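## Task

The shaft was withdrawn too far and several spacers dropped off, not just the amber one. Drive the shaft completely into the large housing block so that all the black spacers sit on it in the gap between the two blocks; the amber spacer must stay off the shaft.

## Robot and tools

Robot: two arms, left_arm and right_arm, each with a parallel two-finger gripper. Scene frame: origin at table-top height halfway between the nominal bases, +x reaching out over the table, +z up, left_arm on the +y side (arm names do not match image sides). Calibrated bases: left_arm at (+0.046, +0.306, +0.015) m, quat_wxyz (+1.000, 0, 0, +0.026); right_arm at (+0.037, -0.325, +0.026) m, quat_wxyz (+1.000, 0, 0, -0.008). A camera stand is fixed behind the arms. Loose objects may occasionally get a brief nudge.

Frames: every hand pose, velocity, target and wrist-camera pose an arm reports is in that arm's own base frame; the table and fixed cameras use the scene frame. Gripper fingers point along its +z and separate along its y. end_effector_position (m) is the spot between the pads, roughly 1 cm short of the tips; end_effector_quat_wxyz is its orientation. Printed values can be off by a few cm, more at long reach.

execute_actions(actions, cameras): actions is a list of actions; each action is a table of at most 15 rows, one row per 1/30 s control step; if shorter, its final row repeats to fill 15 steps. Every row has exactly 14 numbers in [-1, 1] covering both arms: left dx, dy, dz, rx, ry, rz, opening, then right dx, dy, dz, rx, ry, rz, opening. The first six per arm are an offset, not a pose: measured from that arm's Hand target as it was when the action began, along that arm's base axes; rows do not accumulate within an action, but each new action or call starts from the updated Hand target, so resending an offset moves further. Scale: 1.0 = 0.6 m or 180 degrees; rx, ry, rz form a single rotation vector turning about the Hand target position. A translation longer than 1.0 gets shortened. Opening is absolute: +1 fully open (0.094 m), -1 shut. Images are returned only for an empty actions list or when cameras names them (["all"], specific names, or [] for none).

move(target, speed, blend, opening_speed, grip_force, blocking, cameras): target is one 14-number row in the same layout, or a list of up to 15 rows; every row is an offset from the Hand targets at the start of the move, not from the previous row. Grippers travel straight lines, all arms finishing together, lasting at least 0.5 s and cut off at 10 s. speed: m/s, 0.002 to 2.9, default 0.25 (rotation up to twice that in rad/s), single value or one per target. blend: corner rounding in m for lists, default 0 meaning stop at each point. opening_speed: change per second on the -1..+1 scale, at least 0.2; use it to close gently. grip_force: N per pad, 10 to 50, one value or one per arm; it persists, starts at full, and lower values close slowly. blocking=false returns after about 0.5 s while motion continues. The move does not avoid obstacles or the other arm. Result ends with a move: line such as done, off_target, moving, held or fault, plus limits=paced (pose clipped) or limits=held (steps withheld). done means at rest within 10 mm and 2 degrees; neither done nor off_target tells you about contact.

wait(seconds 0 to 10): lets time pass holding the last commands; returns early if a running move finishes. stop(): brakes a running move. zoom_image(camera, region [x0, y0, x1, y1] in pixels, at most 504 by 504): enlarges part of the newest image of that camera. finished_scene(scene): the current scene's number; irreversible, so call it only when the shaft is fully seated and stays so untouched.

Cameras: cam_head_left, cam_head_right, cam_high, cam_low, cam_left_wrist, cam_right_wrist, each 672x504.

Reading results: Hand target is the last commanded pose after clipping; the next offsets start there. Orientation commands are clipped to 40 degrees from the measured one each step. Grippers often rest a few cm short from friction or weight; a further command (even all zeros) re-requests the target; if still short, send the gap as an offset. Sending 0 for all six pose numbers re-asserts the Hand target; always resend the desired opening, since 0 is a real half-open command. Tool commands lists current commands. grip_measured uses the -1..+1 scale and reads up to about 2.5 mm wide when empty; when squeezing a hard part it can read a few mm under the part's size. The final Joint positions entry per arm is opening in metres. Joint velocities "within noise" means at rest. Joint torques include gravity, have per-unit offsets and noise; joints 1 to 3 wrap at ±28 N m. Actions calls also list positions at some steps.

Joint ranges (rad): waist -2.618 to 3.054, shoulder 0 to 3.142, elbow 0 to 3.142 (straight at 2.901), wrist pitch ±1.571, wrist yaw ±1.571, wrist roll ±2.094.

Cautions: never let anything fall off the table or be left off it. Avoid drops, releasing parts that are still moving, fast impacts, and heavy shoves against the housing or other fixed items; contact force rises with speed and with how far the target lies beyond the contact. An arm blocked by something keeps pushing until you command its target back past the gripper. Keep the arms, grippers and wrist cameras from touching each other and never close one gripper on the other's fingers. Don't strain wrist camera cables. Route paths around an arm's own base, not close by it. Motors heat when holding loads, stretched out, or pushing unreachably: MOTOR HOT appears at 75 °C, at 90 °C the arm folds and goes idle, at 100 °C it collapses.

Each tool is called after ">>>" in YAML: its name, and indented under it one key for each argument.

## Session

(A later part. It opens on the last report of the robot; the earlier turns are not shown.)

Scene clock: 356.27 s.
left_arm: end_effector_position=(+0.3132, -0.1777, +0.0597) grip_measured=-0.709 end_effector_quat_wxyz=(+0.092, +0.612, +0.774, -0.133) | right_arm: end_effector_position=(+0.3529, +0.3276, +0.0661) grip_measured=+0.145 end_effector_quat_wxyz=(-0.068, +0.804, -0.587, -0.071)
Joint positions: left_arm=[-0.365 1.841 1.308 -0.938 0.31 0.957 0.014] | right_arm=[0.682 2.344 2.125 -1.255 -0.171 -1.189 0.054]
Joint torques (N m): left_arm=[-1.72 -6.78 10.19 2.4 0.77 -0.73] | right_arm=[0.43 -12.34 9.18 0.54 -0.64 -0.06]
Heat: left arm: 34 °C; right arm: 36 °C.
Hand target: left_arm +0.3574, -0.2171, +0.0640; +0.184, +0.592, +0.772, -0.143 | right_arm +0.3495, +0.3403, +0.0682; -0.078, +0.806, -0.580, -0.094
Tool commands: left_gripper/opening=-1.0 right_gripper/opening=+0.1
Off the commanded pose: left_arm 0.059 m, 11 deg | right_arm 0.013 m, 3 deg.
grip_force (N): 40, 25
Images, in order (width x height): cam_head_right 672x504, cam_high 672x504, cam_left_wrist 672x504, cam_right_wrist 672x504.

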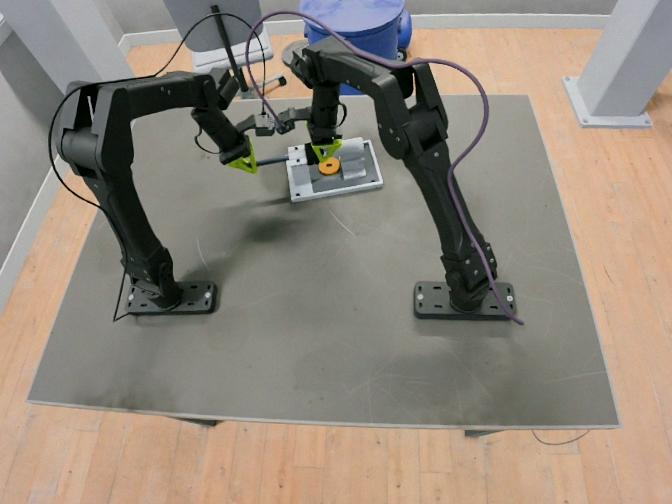

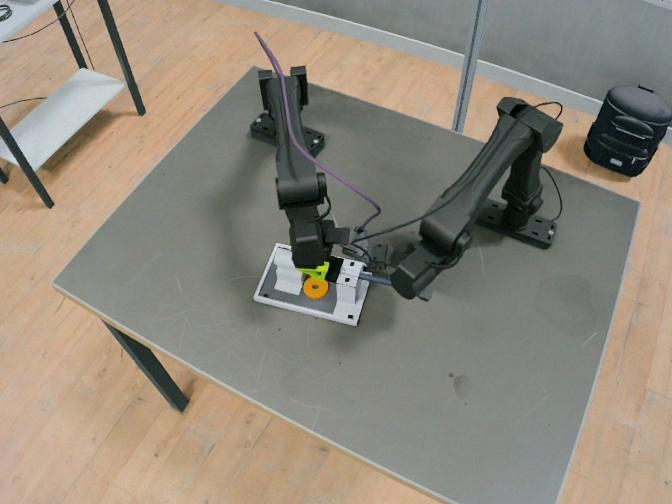

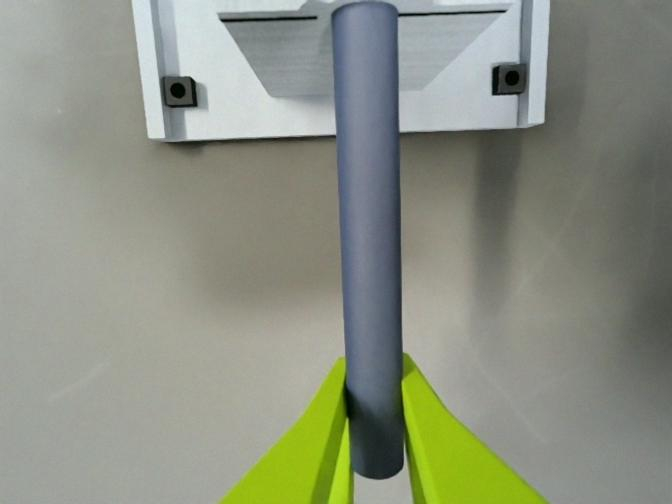

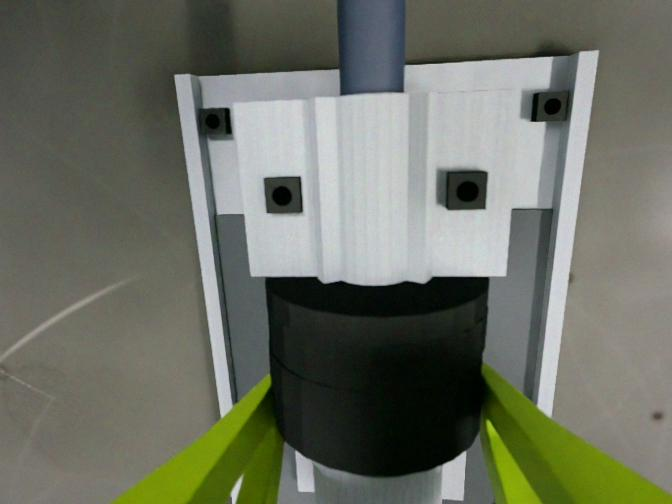

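>>> move:
  target: [-0.069,0.0705,0,0,0,0,-1,0,0,0,0,0,0,0.1]
  speed: 0.06

Scene clock: 358.63 s.
left_arm: end_effector_position=(+0.3134, -0.1761, +0.0587) grip_measured=-0.710 end_effector_quat_wxyz=(+0.171, +0.608, +0.762, -0.143) | right_arm: end_effector_position=(+0.3530, +0.3276, +0.0661) grip_measured=+0.145 end_effector_quat_wxyz=(-0.068, +0.804, -0.587, -0.071)
Joint positions: left_arm=[-0.325 1.729 1.125 -0.728 0.385 0.975 0.014] | right_arm=[0.682 2.344 2.125 -1.254 -0.171 -1.189 0.054]
Joint torques (N m): left_arm=[0.77 -10.71 5.42 1.15 0.22 -0.35] | right_arm=[0.43 -12.34 9.2 0.54 -0.63 -0.07]
Heat: left arm: 34 °C; right arm: 37 °C.
Hand target: left_arm +0.3159, -0.1748, +0.0640; +0.184, +0.592, +0.772, -0.143 | right_arm +0.3495, +0.3402, +0.0682; -0.077, +0.806, -0.580, -0.094
Off the commanded pose: left_arm 0.006 m, 3 deg | right_arm 0.013 m, 3 deg.
grip_force (N): 40, 25
move: off_target (left_arm, right_arm)

>>> execute_actions:
  actions:
    - [[0,0,0,0,0,0,-0.36,0,0,0,0,0,0,0.1]]

>>> move:
  target: [-0.0117,0.0486,0.002,0,0,0,-0.36,0,0,0,0,0,0,0.1]
  speed: 0.1
  cameras: ["cam_left_wrist", "cam_right_wrist", "cam_head_right"]

Scene clock: 359.70 s.
left_arm: end_effector_position=(+0.3150, -0.1754, +0.0578) grip_measured=-0.363 end_effector_quat_wxyz=(+0.172, +0.595, +0.772, -0.144) | right_arm: end_effector_position=(+0.3529, +0.3278, +0.0662) grip_measured=+0.145 end_effector_quat_wxyz=(-0.069, +0.804, -0.587, -0.071)
Joint positions: left_arm=[-0.322 1.729 1.119 -0.716 0.385 0.944 0.03] | right_arm=[0.682 2.344 2.125 -1.254 -0.173 -1.189 0.054]
Joint torques (N m): left_arm=[0.4 -10.81 5.79 1.05 0.22 -0.04] | right_arm=[0.46 -12.34 9.2 0.54 -0.63 -0.06]
Heat: left arm: 34 °C; right arm: 37 °C.
Hand target: left_arm +0.3159, -0.1748, +0.0640; +0.184, +0.592, +0.772, -0.143 | right_arm +0.3495, +0.3403, +0.0682; -0.077, +0.806, -0.580, -0.094
Off the commanded pose: left_arm 0.006 m, 1 deg | right_arm 0.013 m, 3 deg.
grip_force (N): 40, 25
Step readings (end_effector_position of left_arm | right_arm):
0: (+0.3134, -0.1761, +0.0587) | (+0.3530, +0.3276, +0.0661)
1: (+0.3135, -0.1761, +0.0587) | (+0.3529, +0.3277, +0.0662)
2: (+0.3138, -0.1761, +0.0586) | (+0.3529, +0.3277, +0.0662)
4: (+0.3141, -0.1755, +0.0581) | (+0.3529, +0.3278, +0.0662)
8: (+0.3145, -0.1752, +0.0578) | (+0.3529, +0.3278, +0.0662)
15: (+0.3149, -0.1753, +0.0578) | (+0.3529, +0.3278, +0.0662)

Scene clock: 360.77 s.
left_arm: end_effector_position=(+0.3136, -0.1447, +0.0577) grip_measured=-0.363 end_effector_quat_wxyz=(+0.177, +0.590, +0.776, -0.137) | right_arm: end_effector_position=(+0.3529, +0.3278, +0.0662) grip_measured=+0.145 end_effector_quat_wxyz=(-0.069, +0.804, -0.587, -0.071)
Joint positions: left_arm=[-0.233 1.689 1.074 -0.731 0.394 1.022 0.03] | right_arm=[0.682 2.344 2.125 -1.254 -0.173 -1.189 0.054]
Joint torques (N m): left_arm=[0.21 -10.91 5.72 0.82 0.33 0.05] | right_arm=[0.44 -12.34 9.2 0.53 -0.63 -0.07]
Heat: left arm: 34 °C; right arm: 37 °C.
Hand target: left_arm +0.3088, -0.1456, +0.0651; +0.184, +0.592, +0.772, -0.143 | right_arm +0.3495, +0.3403, +0.0682; -0.077, +0.806, -0.580, -0.094
Off the commanded pose: left_arm 0.009 m, 1 deg | right_arm 0.013 m, 3 deg.
grip_force (N): 40, 25
move: off_target (right_arm)
Images, in order (width x height): cam_head_right 672x504, cam_left_wrist 672x504, cam_right_wrist 672x504.

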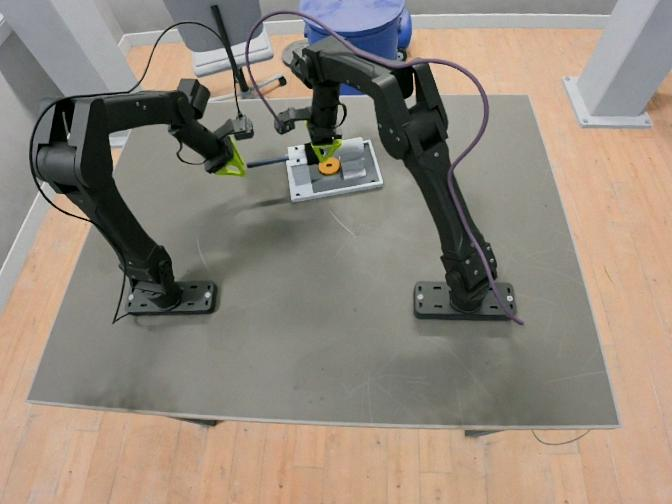

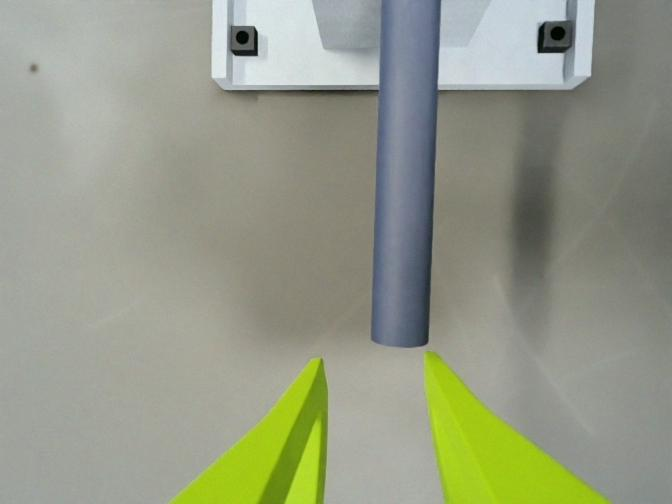

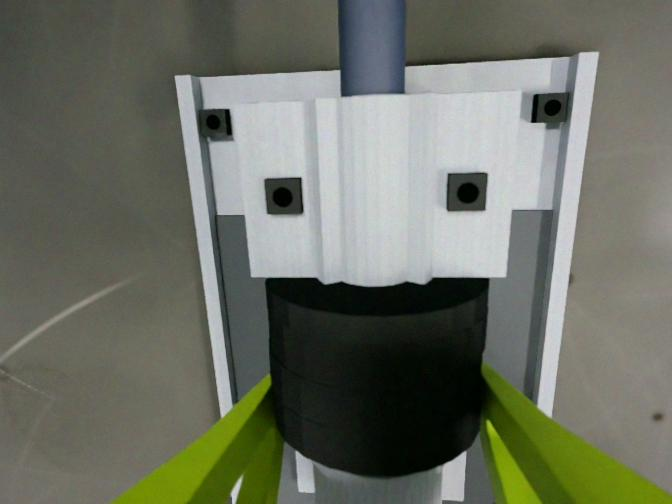

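>>> execute_actions:
  actions:
    - [[0,0,0,0,0,0,-0.36,-0.0045,-0.0042,-0.00075,-0.00324,0.00351,0,0.1]]
    - [[0,0,0,0,0,0,-0.36,-0.0045,-0.0042,-0.00075,-0.00324,0.00351,0,0.1]]

Scene clock: 362.80 s.
left_arm: end_effector_position=(+0.3136, -0.1447, +0.0577) grip_measured=-0.363 end_effector_quat_wxyz=(+0.177, +0.590, +0.776, -0.137) | right_arm: end_effector_position=(+0.3528, +0.3277, +0.0662) grip_measured=+0.145 end_effector_quat_wxyz=(-0.068, +0.804, -0.587, -0.071)
Joint positions: left_arm=[-0.233 1.689 1.074 -0.731 0.394 1.022 0.03] | right_arm=[0.682 2.344 2.125 -1.255 -0.173 -1.189 0.054]
Joint torques (N m): left_arm=[0.23 -10.91 5.74 0.82 0.33 0.07] | right_arm=[0.42 -12.37 9.09 0.26 -0.6 -0.06]
Heat: left arm: 33 °C; right arm: 37 °C.
Hand target: left_arm +0.3089, -0.1456, +0.0651; +0.184, +0.592, +0.772, -0.143 | right_arm +0.3441, +0.3352, +0.0673; -0.063, +0.805, -0.582, -0.097
Off the commanded pose: left_arm 0.009 m, 1 deg | right_arm 0.012 m, 3 deg.
grip_force (N): 40, 25
Step readings (end_effector_position of left_arm | right_arm):
0: (+0.3136, -0.1447, +0.0577) | (+0.3529, +0.3278, +0.0662)
1: (+0.3136, -0.1447, +0.0577) | (+0.3529, +0.3278, +0.0662)
2: (+0.3136, -0.1447, +0.0577) | (+0.3529, +0.3278, +0.0662)
4: (+0.3136, -0.1447, +0.0577) | (+0.3529, +0.3278, +0.0662)
8: (+0.3136, -0.1447, +0.0577) | (+0.3529, +0.3278, +0.0662)
15: (+0.3136, -0.1447, +0.0577) | (+0.3529, +0.3278, +0.0662)
16: (+0.3136, -0.1447, +0.0577) | (+0.3528, +0.3277, +0.0662)
17: (+0.3136, -0.1447, +0.0577) | (+0.3528, +0.3277, +0.0662)
19: (+0.3136, -0.1447, +0.0577) | (+0.3528, +0.3277, +0.0662)
23: (+0.3136, -0.1447, +0.0577) | (+0.3528, +0.3277, +0.0662)
30: (+0.3136, -0.1447, +0.0577) | (+0.3528, +0.3277, +0.0662)

>>> execute_actions:
  actions:
    - [[0,0,0,0,0,0,-0.36,0.0045,0.0042,0.00075,0.00324,-0.00351,0,0.1]]
    - [[0,0,0,0,0,0,-0.36,0,0,0,0,0,0,0.5]]
  cameras: ["cam_right_wrist"]

Scene clock: 364.60 s.
left_arm: end_effector_position=(+0.3136, -0.1447, +0.0577) grip_measured=-0.363 end_effector_quat_wxyz=(+0.177, +0.590, +0.776, -0.137) | right_arm: end_effector_position=(+0.3490, +0.3296, +0.0667) grip_measured=+0.498 end_effector_quat_wxyz=(-0.068, +0.803, -0.586, -0.083)
Joint positions: left_arm=[-0.233 1.689 1.074 -0.731 0.394 1.022 0.03] | right_arm=[0.682 2.344 2.125 -1.262 -0.194 -1.189 0.07]
Joint torques (N m): left_arm=[0.21 -10.92 5.74 0.82 0.33 0.07] | right_arm=[0.43 -12.21 9.29 0.45 -0.41 -0.07]
Heat: left arm: 33 °C; right arm: 38 °C.
Hand target: left_arm +0.3089, -0.1456, +0.0651; +0.184, +0.592, +0.772, -0.143 | right_arm +0.3468, +0.3378, +0.0678; -0.070, +0.805, -0.581, -0.096
Off the commanded pose: left_arm 0.009 m, 1 deg | right_arm 0.008 m, 2 deg.
grip_force (N): 40, 25
Step readings (end_effector_position of left_arm | right_arm):
0: (+0.3136, -0.1447, +0.0577) | (+0.3528, +0.3277, +0.0662)
1: (+0.3136, -0.1447, +0.0577) | (+0.3528, +0.3277, +0.0662)
2: (+0.3136, -0.1447, +0.0577) | (+0.3528, +0.3277, +0.0662)
4: (+0.3136, -0.1447, +0.0577) | (+0.3528, +0.3277, +0.0662)
8: (+0.3136, -0.1447, +0.0577) | (+0.3528, +0.3277, +0.0662)
15: (+0.3136, -0.1447, +0.0577) | (+0.3528, +0.3277, +0.0662)
16: (+0.3136, -0.1447, +0.0577) | (+0.3527, +0.3278, +0.0662)
17: (+0.3136, -0.1447, +0.0577) | (+0.3521, +0.3281, +0.0663)
19: (+0.3136, -0.1447, +0.0577) | (+0.3509, +0.3288, +0.0665)
23: (+0.3136, -0.1447, +0.0577) | (+0.3498, +0.3293, +0.0666)
30: (+0.3136, -0.1447, +0.0577) | (+0.3491, +0.3295, +0.0667)
Images, in order (width x height): cam_right_wrist 672x504.

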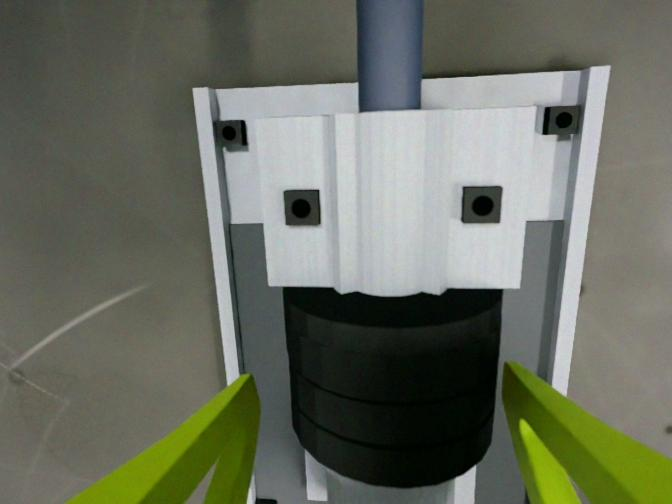

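>>> move:
  target:
    - [0,0,0,0,0,0,-0.36,0.0048,0.0015,0,0,0,0,0.8]
    - [0,0,0,0,0,0,-0.36,0.005,0.002,0.18,0,0,0,0.8]
  speed: 0.12
  cameras: ["cam_right_wrist", "cam_head_right"]

Scene clock: 367.60 s.
left_arm: end_effector_position=(+0.3136, -0.1447, +0.0577) grip_measured=-0.363 end_effector_quat_wxyz=(+0.177, +0.590, +0.776, -0.137) | right_arm: end_effector_position=(+0.3527, +0.3335, +0.1417) grip_measured=+0.798 end_effector_quat_wxyz=(-0.092, +0.800, -0.588, -0.078)
Joint positions: left_arm=[-0.233 1.689 1.074 -0.731 0.394 1.022 0.03] | right_arm=[0.682 2.39 2.503 -1.543 -0.198 -1.177 0.084]
Joint torques (N m): left_arm=[0.21 -10.92 5.74 0.81 0.33 0.06] | right_arm=[0.17 -18.63 9.37 0.55 -0.39 0.03]
Heat: left arm: 33 °C; right arm: 38 °C.
Hand target: left_arm +0.3089, -0.1456, +0.0651; +0.184, +0.592, +0.772, -0.143 | right_arm +0.3498, +0.3389, +0.1757; -0.070, +0.805, -0.581, -0.096
Off the commanded pose: left_arm 0.009 m, 1 deg | right_arm 0.035 m, 3 deg.
joint sent to its limit (right arm) — joint 4 (wrist pitch), lower limit. The joint targets are off in orientation, not in position.
grip_force (N): 40, 25
move: off_target (right_arm)
Images, in order (width x height): cam_head_right 672x504, cam_right_wrist 672x504.

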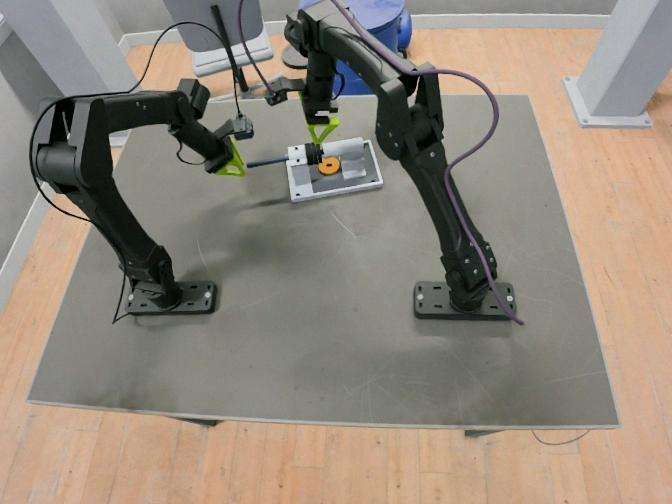

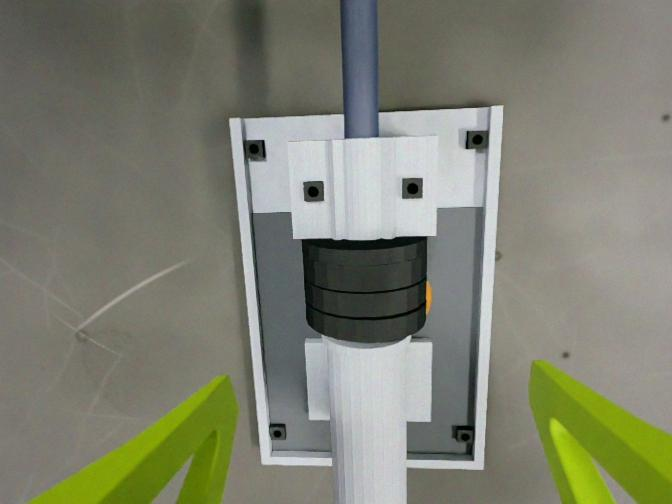

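>>> move:
  target: [0,0,0,0,0,0,-0.36,-0.25,-0.1,0.03,0,0,0,0.8]
  speed: 0.25
  cameras: ["cam_head_right", "cam_high"]

Scene clock: 369.60 s.
left_arm: end_effector_position=(+0.3136, -0.1447, +0.0577) grip_measured=-0.363 end_effector_quat_wxyz=(+0.177, +0.590, +0.776, -0.137) | right_arm: end_effector_position=(+0.2025, +0.2785, +0.1876) grip_measured=+0.798 end_effector_quat_wxyz=(-0.055, +0.806, -0.582, -0.094)
Joint positions: left_arm=[-0.233 1.689 1.074 -0.731 0.394 1.022 0.03] | right_arm=[0.836 1.778 1.764 -1.466 -0.198 -1.045 0.084]
Joint torques (N m): left_arm=[0.23 -10.91 5.75 0.82 0.33 0.06] | right_arm=[0.2 -11.37 5.26 0.75 -0.2 0.02]
Heat: left arm: 33 °C; right arm: 38 °C.
Hand target: left_arm +0.3089, -0.1456, +0.0651; +0.184, +0.592, +0.772, -0.143 | right_arm +0.1998, +0.2790, +0.1937; -0.070, +0.805, -0.581, -0.095
Off the commanded pose: left_arm 0.009 m, 1 deg | right_arm 0.007 m, 2 deg.
grip_force (N): 40, 25
move: done
Images, in order (width x height): cam_head_right 672x504, cam_high 672x504.

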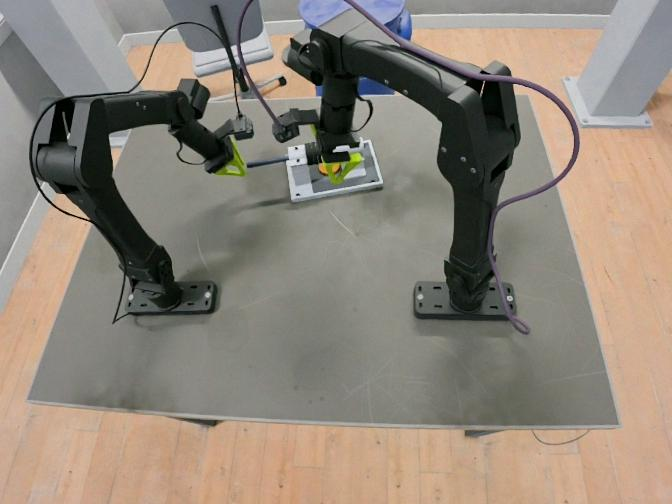

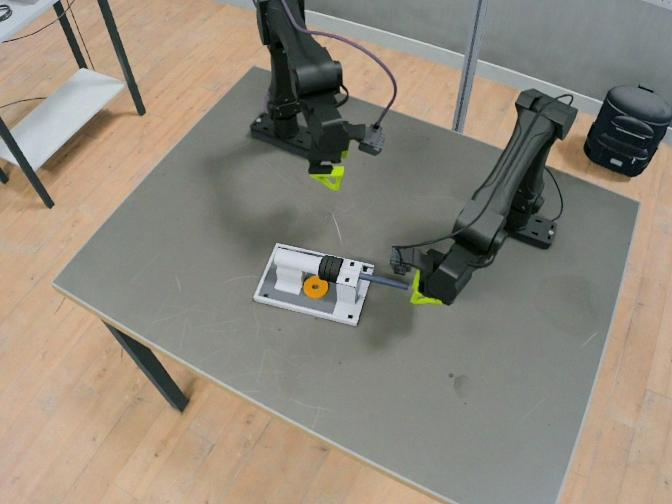

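>>> execute_actions:
  actions: []

Scene clock: 372.03 s.
left_arm: end_effector_position=(+0.3136, -0.1447, +0.0577) grip_measured=-0.363 end_effector_quat_wxyz=(+0.177, +0.590, +0.776, -0.137) | right_arm: end_effector_position=(+0.2025, +0.2785, +0.1876) grip_measured=+0.798 end_effector_quat_wxyz=(-0.055, +0.806, -0.582, -0.094)
Joint positions: left_arm=[-0.233 1.689 1.074 -0.731 0.394 1.022 0.03] | right_arm=[0.836 1.778 1.764 -1.466 -0.198 -1.045 0.084]
Joint velocities: within noise
Joint torques (N m): left_arm=[0.2 -10.93 5.72 0.81 0.33 0.07] | right_arm=[0.2 -11.38 5.26 0.76 -0.2 0.02]
Motor temperatures (°C): left_arm=[26 31 33 32 28 25 29] | right_arm=[25 38 32 26 24 25 25]
Heat: left arm: 33 °C; right arm: 38 °C.
Hand target: left_arm +0.3089, -0.1456, +0.0651; +0.184, +0.592, +0.772, -0.143 | right_arm +0.1998, +0.2790, +0.1937; -0.070, +0.805, -0.581, -0.095
Tool commands: left_gripper/opening=-0.36 right_gripper/opening=+0.8
Off the commanded pose: left_arm 0.009 m, 1 deg | right_arm 0.007 m, 2 deg.
grip_force (N): 40, 25

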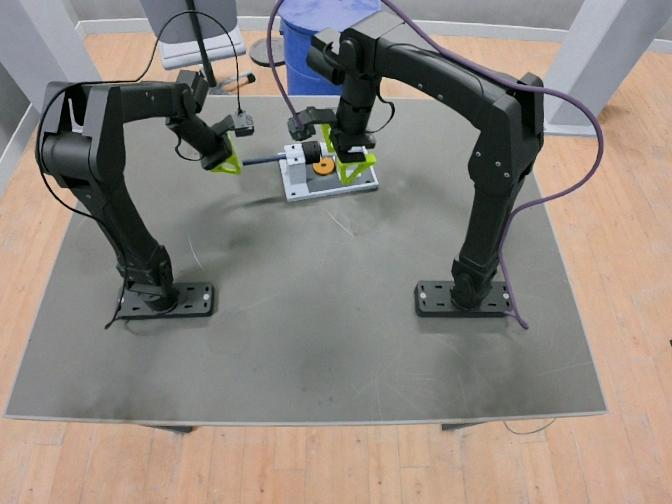

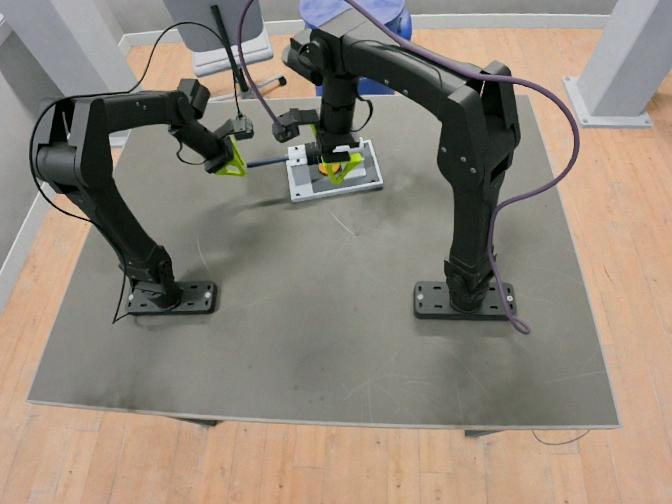

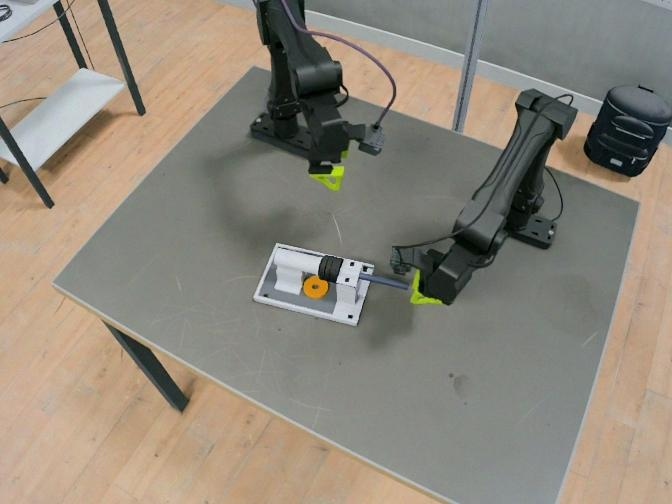

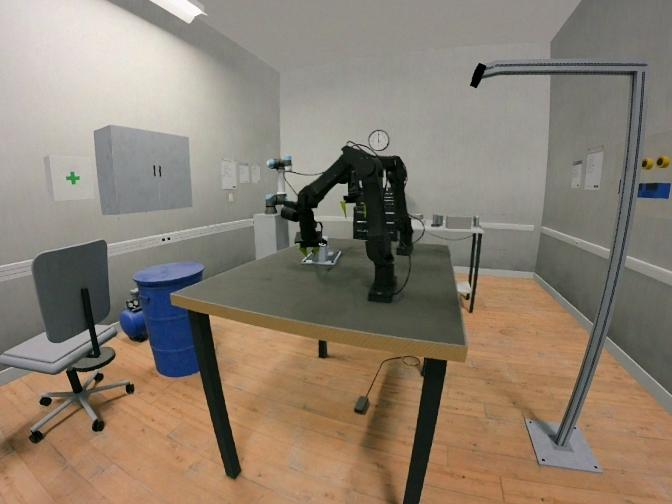

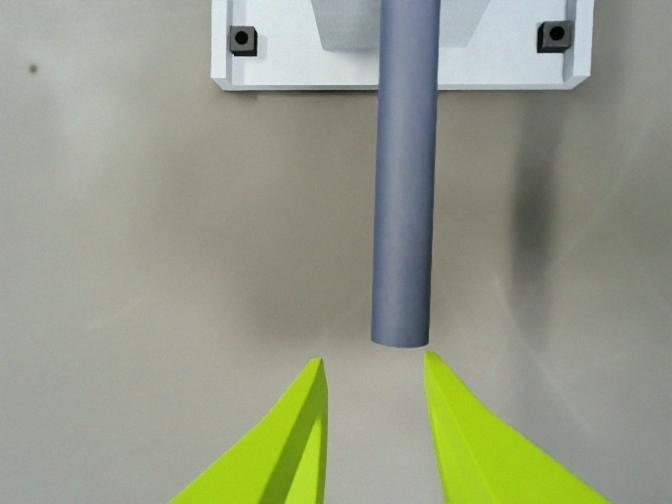

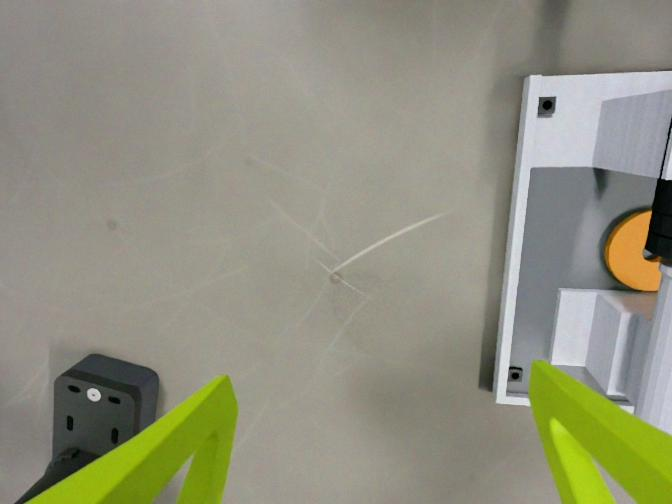

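>>> zoom_image:
  camera: "cam_high"
  region: [240, 230, 440, 340]

Scaled by 2.520 from the camera's 672x504 image, which has a finer 960x720 frame.

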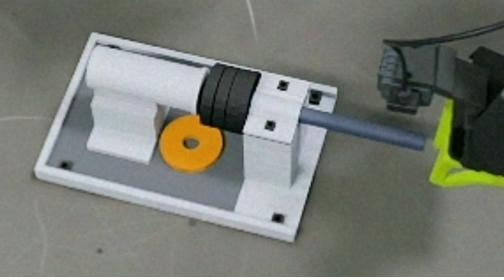

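>>> move:
  target: [-0.0091, -0.0189, 0.0033, 0, 0, 0, -0.36, 0, 0, 0, 0, 0, 0, 0.8]
  speed: 0.06
  cameras: ["cam_left_wrist"]

Scene clock: 374.70 s.
left_arm: end_effector_position=(+0.3063, -0.1549, +0.0597) grip_measured=-0.363 end_effector_quat_wxyz=(+0.175, +0.592, +0.774, -0.142) | right_arm: end_effector_position=(+0.2026, +0.2786, +0.1876) grip_measured=+0.798 end_effector_quat_wxyz=(-0.056, +0.806, -0.582, -0.094)
Joint positions: left_arm=[-0.268 1.674 1.064 -0.731 0.394 0.991 0.03] | right_arm=[0.836 1.778 1.764 -1.466 -0.198 -1.045 0.084]
Joint torques (N m): left_arm=[-0.4 -10.85 5.74 0.94 0.24 -0.04] | right_arm=[0.18 -11.38 5.24 0.76 -0.2 0.02]
Heat: left arm: 33 °C; right arm: 38 °C.
Hand target: left_arm +0.3034, -0.1570, +0.0671; +0.184, +0.592, +0.772, -0.143 | right_arm +0.1999, +0.2790, +0.1937; -0.070, +0.805, -0.581, -0.095
Off the commanded pose: left_arm 0.008 m, 1 deg | right_arm 0.007 m, 2 deg.
grip_force (N): 40, 25
move: done
Images, in order (width x height): cam_left_wrist 672x504.

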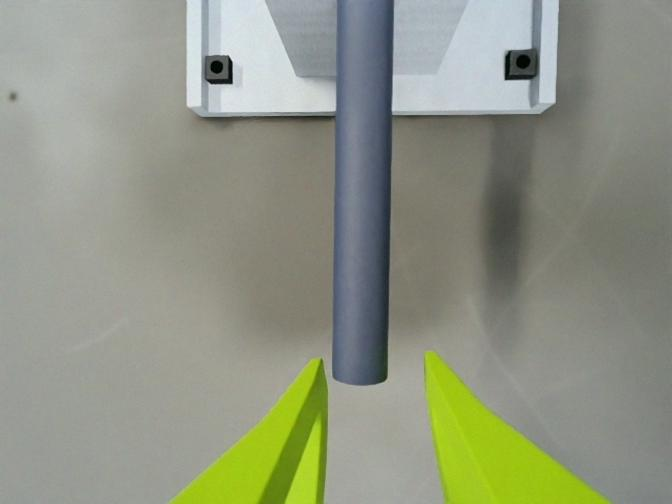

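>>> move:
  target: [0.0204, -0.0637, -0.003, 0, 0, 0, -0.36, 0, 0, 0, 0, 0, 0, 0.8]
  speed: 0.06
  cameras: ["cam_left_wrist", "cam_high"]

Scene clock: 376.37 s.
left_arm: end_effector_position=(+0.3094, -0.1894, +0.0624) grip_measured=-0.363 end_effector_quat_wxyz=(+0.178, +0.592, +0.774, -0.140) | right_arm: end_effector_position=(+0.2026, +0.2786, +0.1876) grip_measured=+0.798 end_effector_quat_wxyz=(-0.056, +0.806, -0.582, -0.094)
Joint positions: left_arm=[-0.373 1.705 1.106 -0.693 0.366 0.881 0.03] | right_arm=[0.836 1.778 1.764 -1.466 -0.198 -1.045 0.084]
Joint torques (N m): left_arm=[-0.46 -6.9 9.25 1.06 0.23 -0.06] | right_arm=[0.2 -11.38 5.26 0.76 -0.2 0.02]
Heat: left arm: 33 °C; right arm: 39 °C.
Hand target: left_arm +0.3156, -0.1952, +0.0654; +0.184, +0.592, +0.772, -0.143 | right_arm +0.1999, +0.2790, +0.1937; -0.070, +0.805, -0.581, -0.095
Off the commanded pose: left_arm 0.009 m, 1 deg | right_arm 0.007 m, 2 deg.
grip_force (N): 40, 25
move: done
Images, in order (width x height): cam_high 672x504, cam_left_wrist 672x504.

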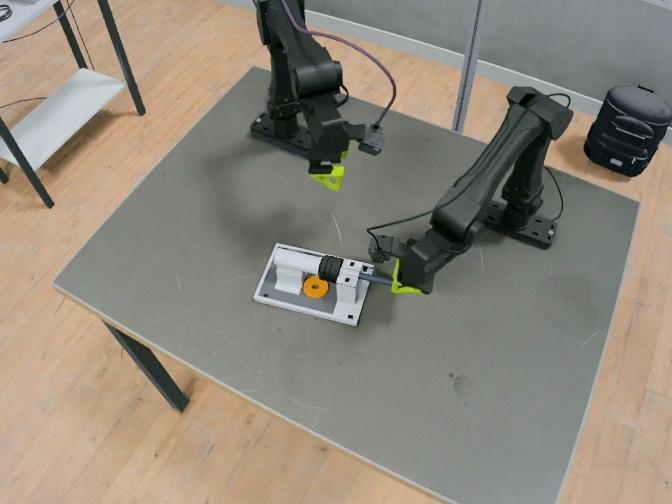

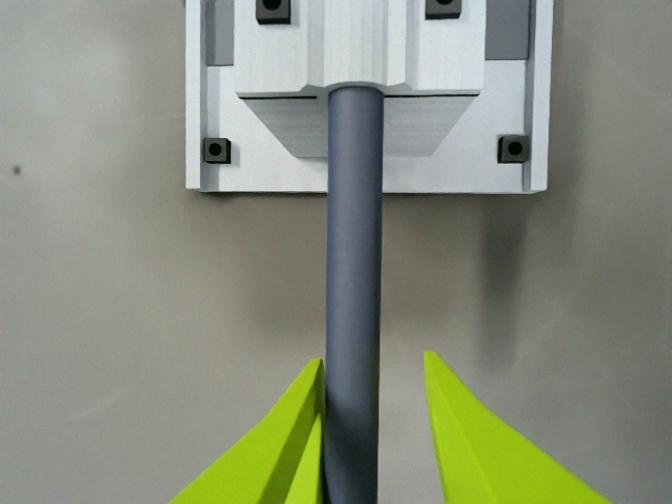

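>>> move:
  target: [0.015, 0.0036, -0.004, 0, 0, 0, -0.36, 0, 0, 0, 0, 0, 0, 0.8]
  speed: 0.06
  cameras: ["cam_left_wrist"]

Scene clock: 378.03 s.
left_arm: end_effector_position=(+0.3172, -0.1898, +0.0598) grip_measured=-0.363 end_effector_quat_wxyz=(+0.177, +0.590, +0.775, -0.140) | right_arm: end_effector_position=(+0.2026, +0.2786, +0.1876) grip_measured=+0.798 end_effector_quat_wxyz=(-0.056, +0.806, -0.582, -0.094)
Joint positions: left_arm=[-0.366 1.737 1.134 -0.693 0.366 0.884 0.03] | right_arm=[0.836 1.778 1.764 -1.466 -0.198 -1.045 0.084]
Joint torques (N m): left_arm=[0.39 -7.15 9.35 1.03 0.27 0.06] | right_arm=[0.2 -11.37 5.24 0.76 -0.19 0.02]
Heat: left arm: 33 °C; right arm: 39 °C.
Hand target: left_arm +0.3247, -0.1930, +0.0630; +0.184, +0.592, +0.772, -0.143 | right_arm +0.1999, +0.2790, +0.1937; -0.070, +0.805, -0.581, -0.095
Off the commanded pose: left_arm 0.009 m, 1 deg | right_arm 0.007 m, 2 deg.
grip_force (N): 40, 25
move: done
Images, in order (width x height): cam_left_wrist 672x504.

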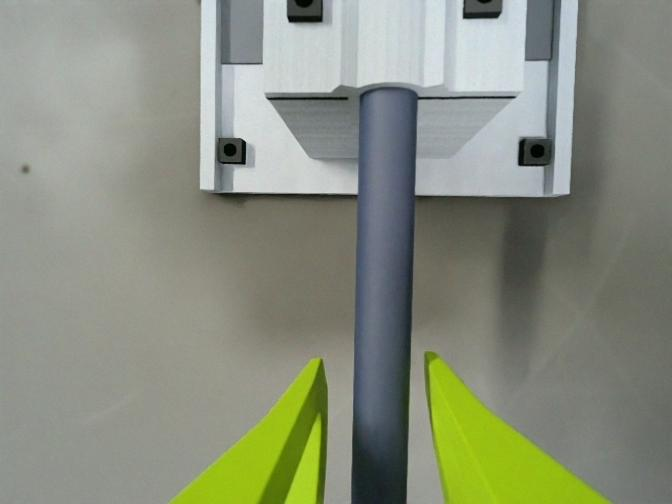

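>>> move:
  target: [-0.006, -0.001, 0, 0, 0, 0, -1, 0, 0, 0, 0, 0, 0, 0.8]
  opening_speed: 1.0
  speed: 0.05
  cameras: ["cam_left_wrist"]

Scene clock: 379.90 s.
left_arm: end_effector_position=(+0.3161, -0.1899, +0.0598) grip_measured=-0.699 end_effector_quat_wxyz=(+0.179, +0.611, +0.759, -0.137) | right_arm: end_effector_position=(+0.2026, +0.2786, +0.1876) grip_measured=+0.798 end_effector_quat_wxyz=(-0.056, +0.806, -0.582, -0.094)
Joint positions: left_arm=[-0.366 1.737 1.134 -0.697 0.369 0.938 0.014] | right_arm=[0.836 1.778 1.764 -1.466 -0.198 -1.045 0.084]
Joint torques (N m): left_arm=[-0.06 -8.1 8.03 1.1 0.24 -0.5] | right_arm=[0.18 -11.4 5.26 0.77 -0.2 0.02]
Heat: left arm: 33 °C; right arm: 39 °C.
Hand target: left_arm +0.3211, -0.1936, +0.0629; +0.184, +0.592, +0.772, -0.143 | right_arm +0.1999, +0.2790, +0.1937; -0.070, +0.805, -0.581, -0.095
Off the commanded pose: left_arm 0.007 m, 3 deg | right_arm 0.007 m, 2 deg.
grip_force (N): 40, 25
move: off_target (left_arm)
Images, in order (width x height): cam_left_wrist 672x504.

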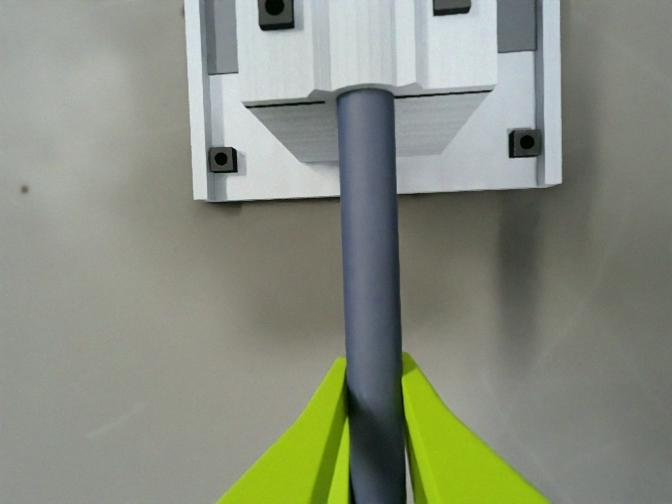

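>>> move:
  target: [0.0159, -0.0305, 0, 0.0058, -0.0031, -0.014, -1, 0, 0, 0, 0, 0, 0, 0.8]
  speed: 0.05
  cameras: ["cam_left_wrist"]

Scene clock: 382.17 s.
left_arm: end_effector_position=(+0.3154, -0.1915, +0.0596) grip_measured=-0.708 end_effector_quat_wxyz=(+0.150, +0.623, +0.758, -0.126) | right_arm: end_effector_position=(+0.2026, +0.2786, +0.1876) grip_measured=+0.798 end_effector_quat_wxyz=(-0.056, +0.806, -0.582, -0.094)
Joint positions: left_arm=[-0.39 1.774 1.2 -0.774 0.329 0.949 0.014] | right_arm=[0.836 1.778 1.764 -1.466 -0.198 -1.045 0.084]
Joint torques (N m): left_arm=[-1.8 -6.48 9.62 1.54 0.43 -0.52] | right_arm=[0.21 -11.37 5.23 0.75 -0.2 0.02]
Heat: left arm: 33 °C; right arm: 39 °C.
Hand target: left_arm +0.3307, -0.2119, +0.0630; +0.180, +0.611, +0.759, -0.137 | right_arm +0.1999, +0.2790, +0.1937; -0.070, +0.805, -0.581, -0.095
Off the commanded pose: left_arm 0.026 m, 4 deg | right_arm 0.007 m, 2 deg.
grip_force (N): 40, 25
move: off_target (left_arm)
Images, in order (width x height): cam_left_wrist 672x504.

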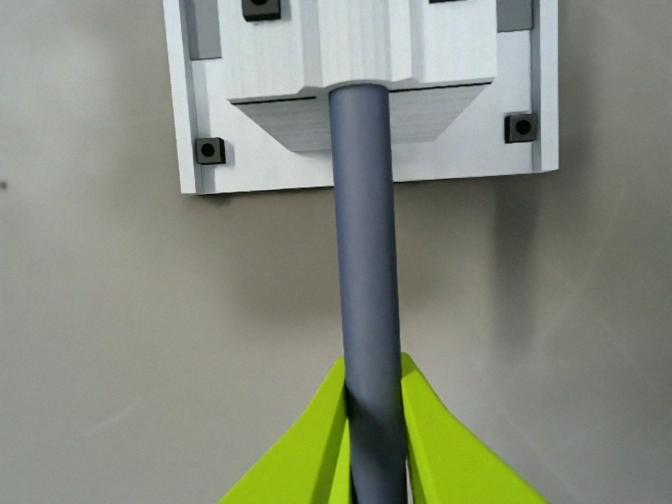

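>>> move:
  target: [0.0175, -0.0301, 0, 0, 0, 0, -1, 0, 0, 0, 0, 0, 0, 0.8]
  speed: 0.05
  cameras: ["cam_left_wrist"]

Scene clock: 383.37 s.
left_arm: end_effector_position=(+0.3153, -0.1919, +0.0593) grip_measured=-0.709 end_effector_quat_wxyz=(+0.118, +0.626, +0.762, -0.116) | right_arm: end_effector_position=(+0.2026, +0.2786, +0.1876) grip_measured=+0.798 end_effector_quat_wxyz=(-0.056, +0.806, -0.582, -0.094)
Joint positions: left_arm=[-0.41 1.817 1.273 -0.858 0.289 0.942 0.014] | right_arm=[0.836 1.778 1.764 -1.466 -0.198 -1.045 0.084]
Joint torques (N m): left_arm=[-2.88 -6.26 9.95 2.03 0.72 -0.71] | right_arm=[0.2 -11.37 5.26 0.75 -0.2 0.01]
Heat: left arm: 33 °C; right arm: 39 °C.
Hand target: left_arm +0.3411, -0.2300, +0.0629; +0.179, +0.611, +0.759, -0.137 | right_arm +0.1999, +0.2790, +0.1937; -0.070, +0.805, -0.581, -0.095
Off the commanded pose: left_arm 0.046 m, 8 deg | right_arm 0.007 m, 2 deg.
grip_force (N): 40, 25
move: off_target (left_arm)
Images, in order (width x height): cam_left_wrist 672x504.

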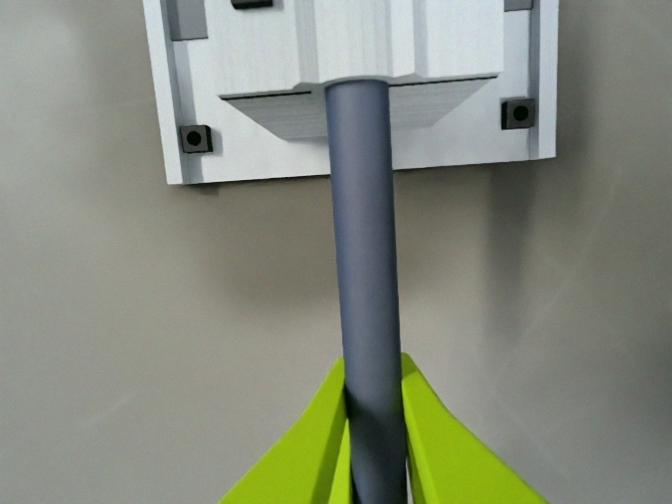

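>>> move:
  target: [0.0140, -0.0135, 0, 0, 0, 0, -1, 0, 0, 0, 0, 0, 0, 0.8]
  speed: 0.05
  cameras: ["cam_left_wrist"]

Scene clock: 385.23 s.
left_arm: end_effector_position=(+0.3152, -0.1920, +0.0593) grip_measured=-0.710 end_effector_quat_wxyz=(+0.098, +0.627, +0.764, -0.116) | right_arm: end_effector_position=(+0.2026, +0.2786, +0.1876) grip_measured=+0.798 end_effector_quat_wxyz=(-0.056, +0.806, -0.582, -0.094)
Joint positions: left_arm=[-0.416 1.849 1.321 -0.912 0.277 0.94 0.014] | right_arm=[0.836 1.778 1.764 -1.466 -0.198 -1.045 0.084]
Joint torques (N m): left_arm=[-3.1 -6.46 10.32 2.28 0.82 -0.74] | right_arm=[0.21 -11.38 5.24 0.76 -0.19 0.02]
Heat: left arm: 33 °C; right arm: 39 °C.
Hand target: left_arm +0.3495, -0.2381, +0.0630; +0.180, +0.611, +0.759, -0.137 | right_arm +0.1999, +0.2790, +0.1937; -0.070, +0.805, -0.581, -0.095
Off the commanded pose: left_arm 0.058 m, 10 deg | right_arm 0.007 m, 2 deg.
grip_force (N): 40, 25
move: off_target (left_arm)
Images, in order (width x height): cam_left_wrist 672x504.

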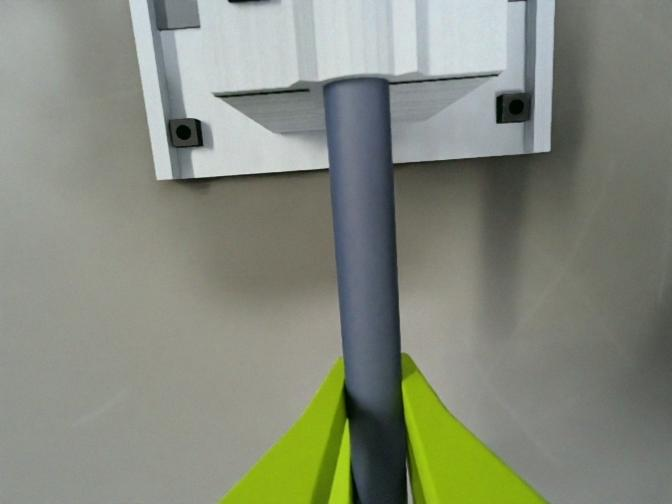

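>>> move:
  target: [0.0140, -0.0135, 0, 0, 0, 0, -1, 0, 0, 0, 0, 0, 0, 0.8]
  speed: 0.05
  cameras: ["cam_high"]

>>> zoom_image:
  camera: "cam_high"
  region: [240, 230, 440, 340]

Scene clock: 387.90 s.
left_arm: end_effector_position=(+0.3210, -0.2231, +0.0595) grip_measured=-0.713 end_effector_quat_wxyz=(+0.113, +0.624, +0.760, -0.142) | right_arm: end_effector_position=(+0.2026, +0.2786, +0.1876) grip_measured=+0.798 end_effector_quat_wxyz=(-0.056, +0.806, -0.582, -0.094)
Joint positions: left_arm=[-0.46 1.902 1.376 -0.882 0.328 0.888 0.013] | right_arm=[0.836 1.778 1.764 -1.466 -0.198 -1.045 0.084]
Joint torques (N m): left_arm=[-0.2 -7.8 9.85 2.14 0.3 -0.43] | right_arm=[0.2 -11.38 5.26 0.76 -0.19 0.02]
Heat: left arm: 34 °C; right arm: 39 °C.
Hand target: left_arm +0.3578, -0.2463, +0.0629; +0.179, +0.611, +0.759, -0.137 | right_arm +0.1999, +0.2790, +0.1937; -0.070, +0.805, -0.581, -0.095
Off the commanded pose: left_arm 0.044 m, 8 deg | right_arm 0.007 m, 2 deg.
grip_force (N): 40, 25
move: off_target (left_arm)
Images, in order (width x height): cam_high 672x504.

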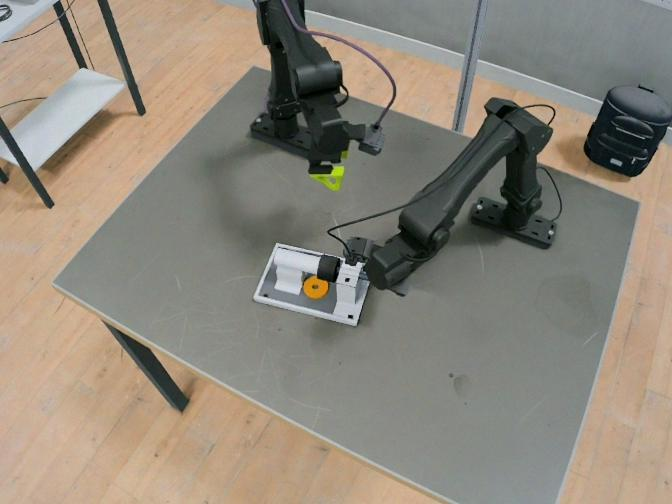

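Scaled by 2.520 from the camera's 672x504 image, which has a finer 960x720 frame.

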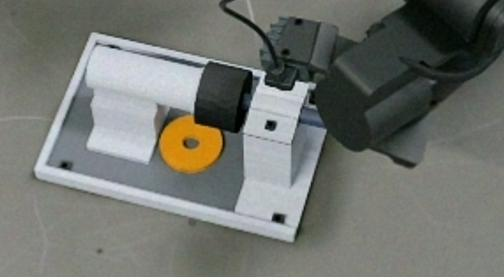

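>>> wait:
  seconds: 0.1
  cameras: ["cam_left_wrist", "cam_head_left"]

>>> zoom_image:
  camera: "cam_head_left"
  region: [230, 90, 400, 217]

Scene clock: 388.43 s.
left_arm: end_effector_position=(+0.3210, -0.2231, +0.0595) grip_measured=-0.713 end_effector_quat_wxyz=(+0.113, +0.624, +0.760, -0.142) | right_arm: end_effector_position=(+0.2026, +0.2786, +0.1876) grip_measured=+0.798 end_effector_quat_wxyz=(-0.056, +0.806, -0.582, -0.094)
Joint positions: left_arm=[-0.46 1.902 1.376 -0.882 0.328 0.888 0.013] | right_arm=[0.836 1.778 1.764 -1.466 -0.198 -1.045 0.084]
Joint torques (N m): left_arm=[-0.18 -7.77 9.85 2.14 0.3 -0.43] | right_arm=[0.18 -11.37 5.24 0.76 -0.2 0.02]
Heat: left arm: 34 °C; right arm: 39 °C.
Hand target: left_arm +0.3578, -0.2463, +0.0629; +0.179, +0.611, +0.759, -0.137 | right_arm +0.1999, +0.2790, +0.1937; -0.070, +0.805, -0.581, -0.095
Tool commands: left_gripper/opening=-1.0 right_gripper/opening=+0.8
Off the commanded pose: left_arm 0.044 m, 8 deg | right_arm 0.007 m, 2 deg.
grip_force (N): 40, 25
wait: 0.10 s; at rest from the start
Images, in order (width x height): cam_head_left 672x504, cam_left_wrist 672x504.

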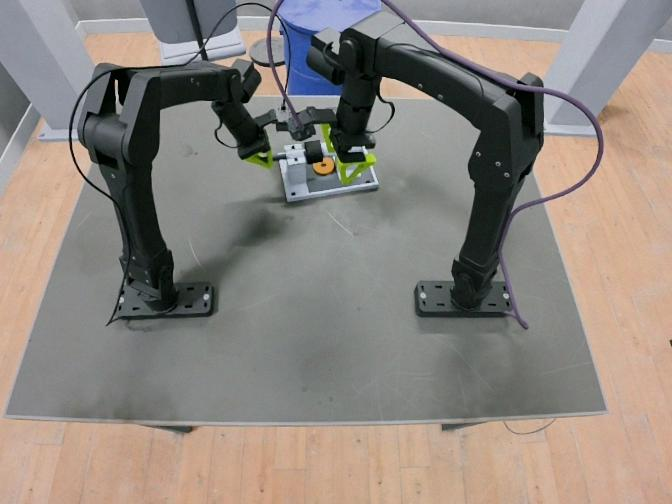

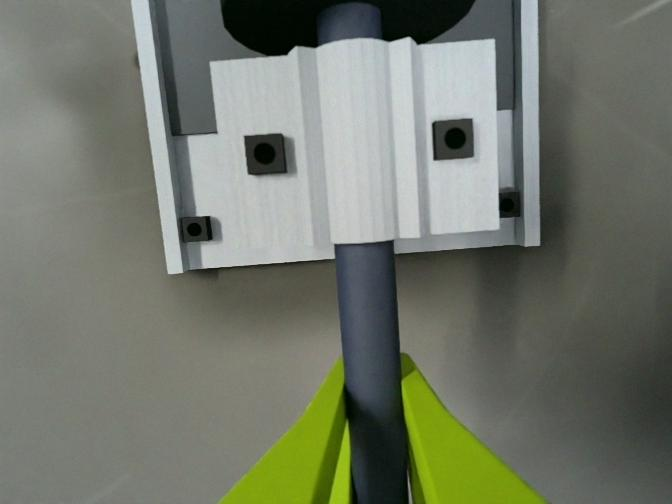

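Scaled by 2.965 from the camera's 672x504 image, which has a finer 960x720 frame.

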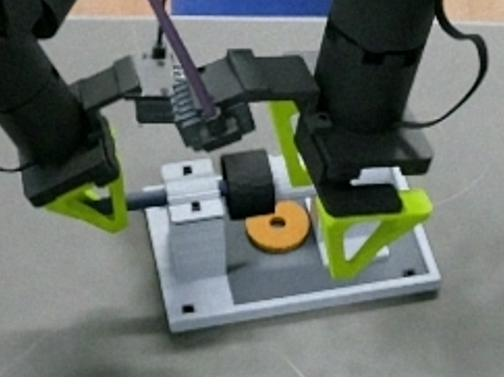

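>>> move:
  target: [0.0047, -0.0195, 0, 0, 0, 0, -1, 0, 0, 0, 0, 0, 0, 0.8]
  speed: 0.05
  cameras: ["cam_left_wrist"]

Scene clock: 390.97 s.
left_arm: end_effector_position=(+0.3232, -0.2369, +0.0595) grip_measured=-0.713 end_effector_quat_wxyz=(+0.116, +0.623, +0.759, -0.147) | right_arm: end_effector_position=(+0.2026, +0.2786, +0.1876) grip_measured=+0.798 end_effector_quat_wxyz=(-0.056, +0.806, -0.582, -0.094)
Joint positions: left_arm=[-0.487 1.926 1.406 -0.873 0.335 0.857 0.013] | right_arm=[0.836 1.778 1.764 -1.466 -0.198 -1.045 0.084]
Joint torques (N m): left_arm=[0.03 -7.88 10.35 2.1 0.17 -0.39] | right_arm=[0.18 -11.37 5.26 0.76 -0.2 0.02]
Heat: left arm: 34 °C; right arm: 39 °C.
Hand target: left_arm +0.3608, -0.2578, +0.0629; +0.179, +0.611, +0.759, -0.137 | right_arm +0.1999, +0.2790, +0.1937; -0.070, +0.805, -0.581, -0.095
Off the commanded pose: left_arm 0.043 m, 7 deg | right_arm 0.007 m, 2 deg.
grip_force (N): 40, 25
move: off_target (left_arm)
Images, in order (width x height): cam_left_wrist 672x504.

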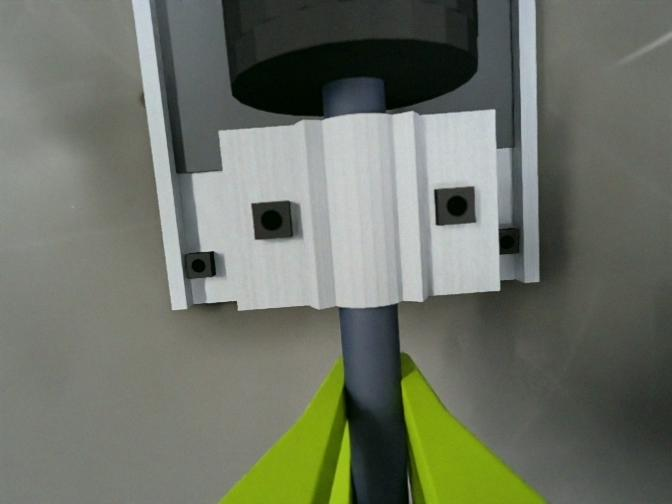

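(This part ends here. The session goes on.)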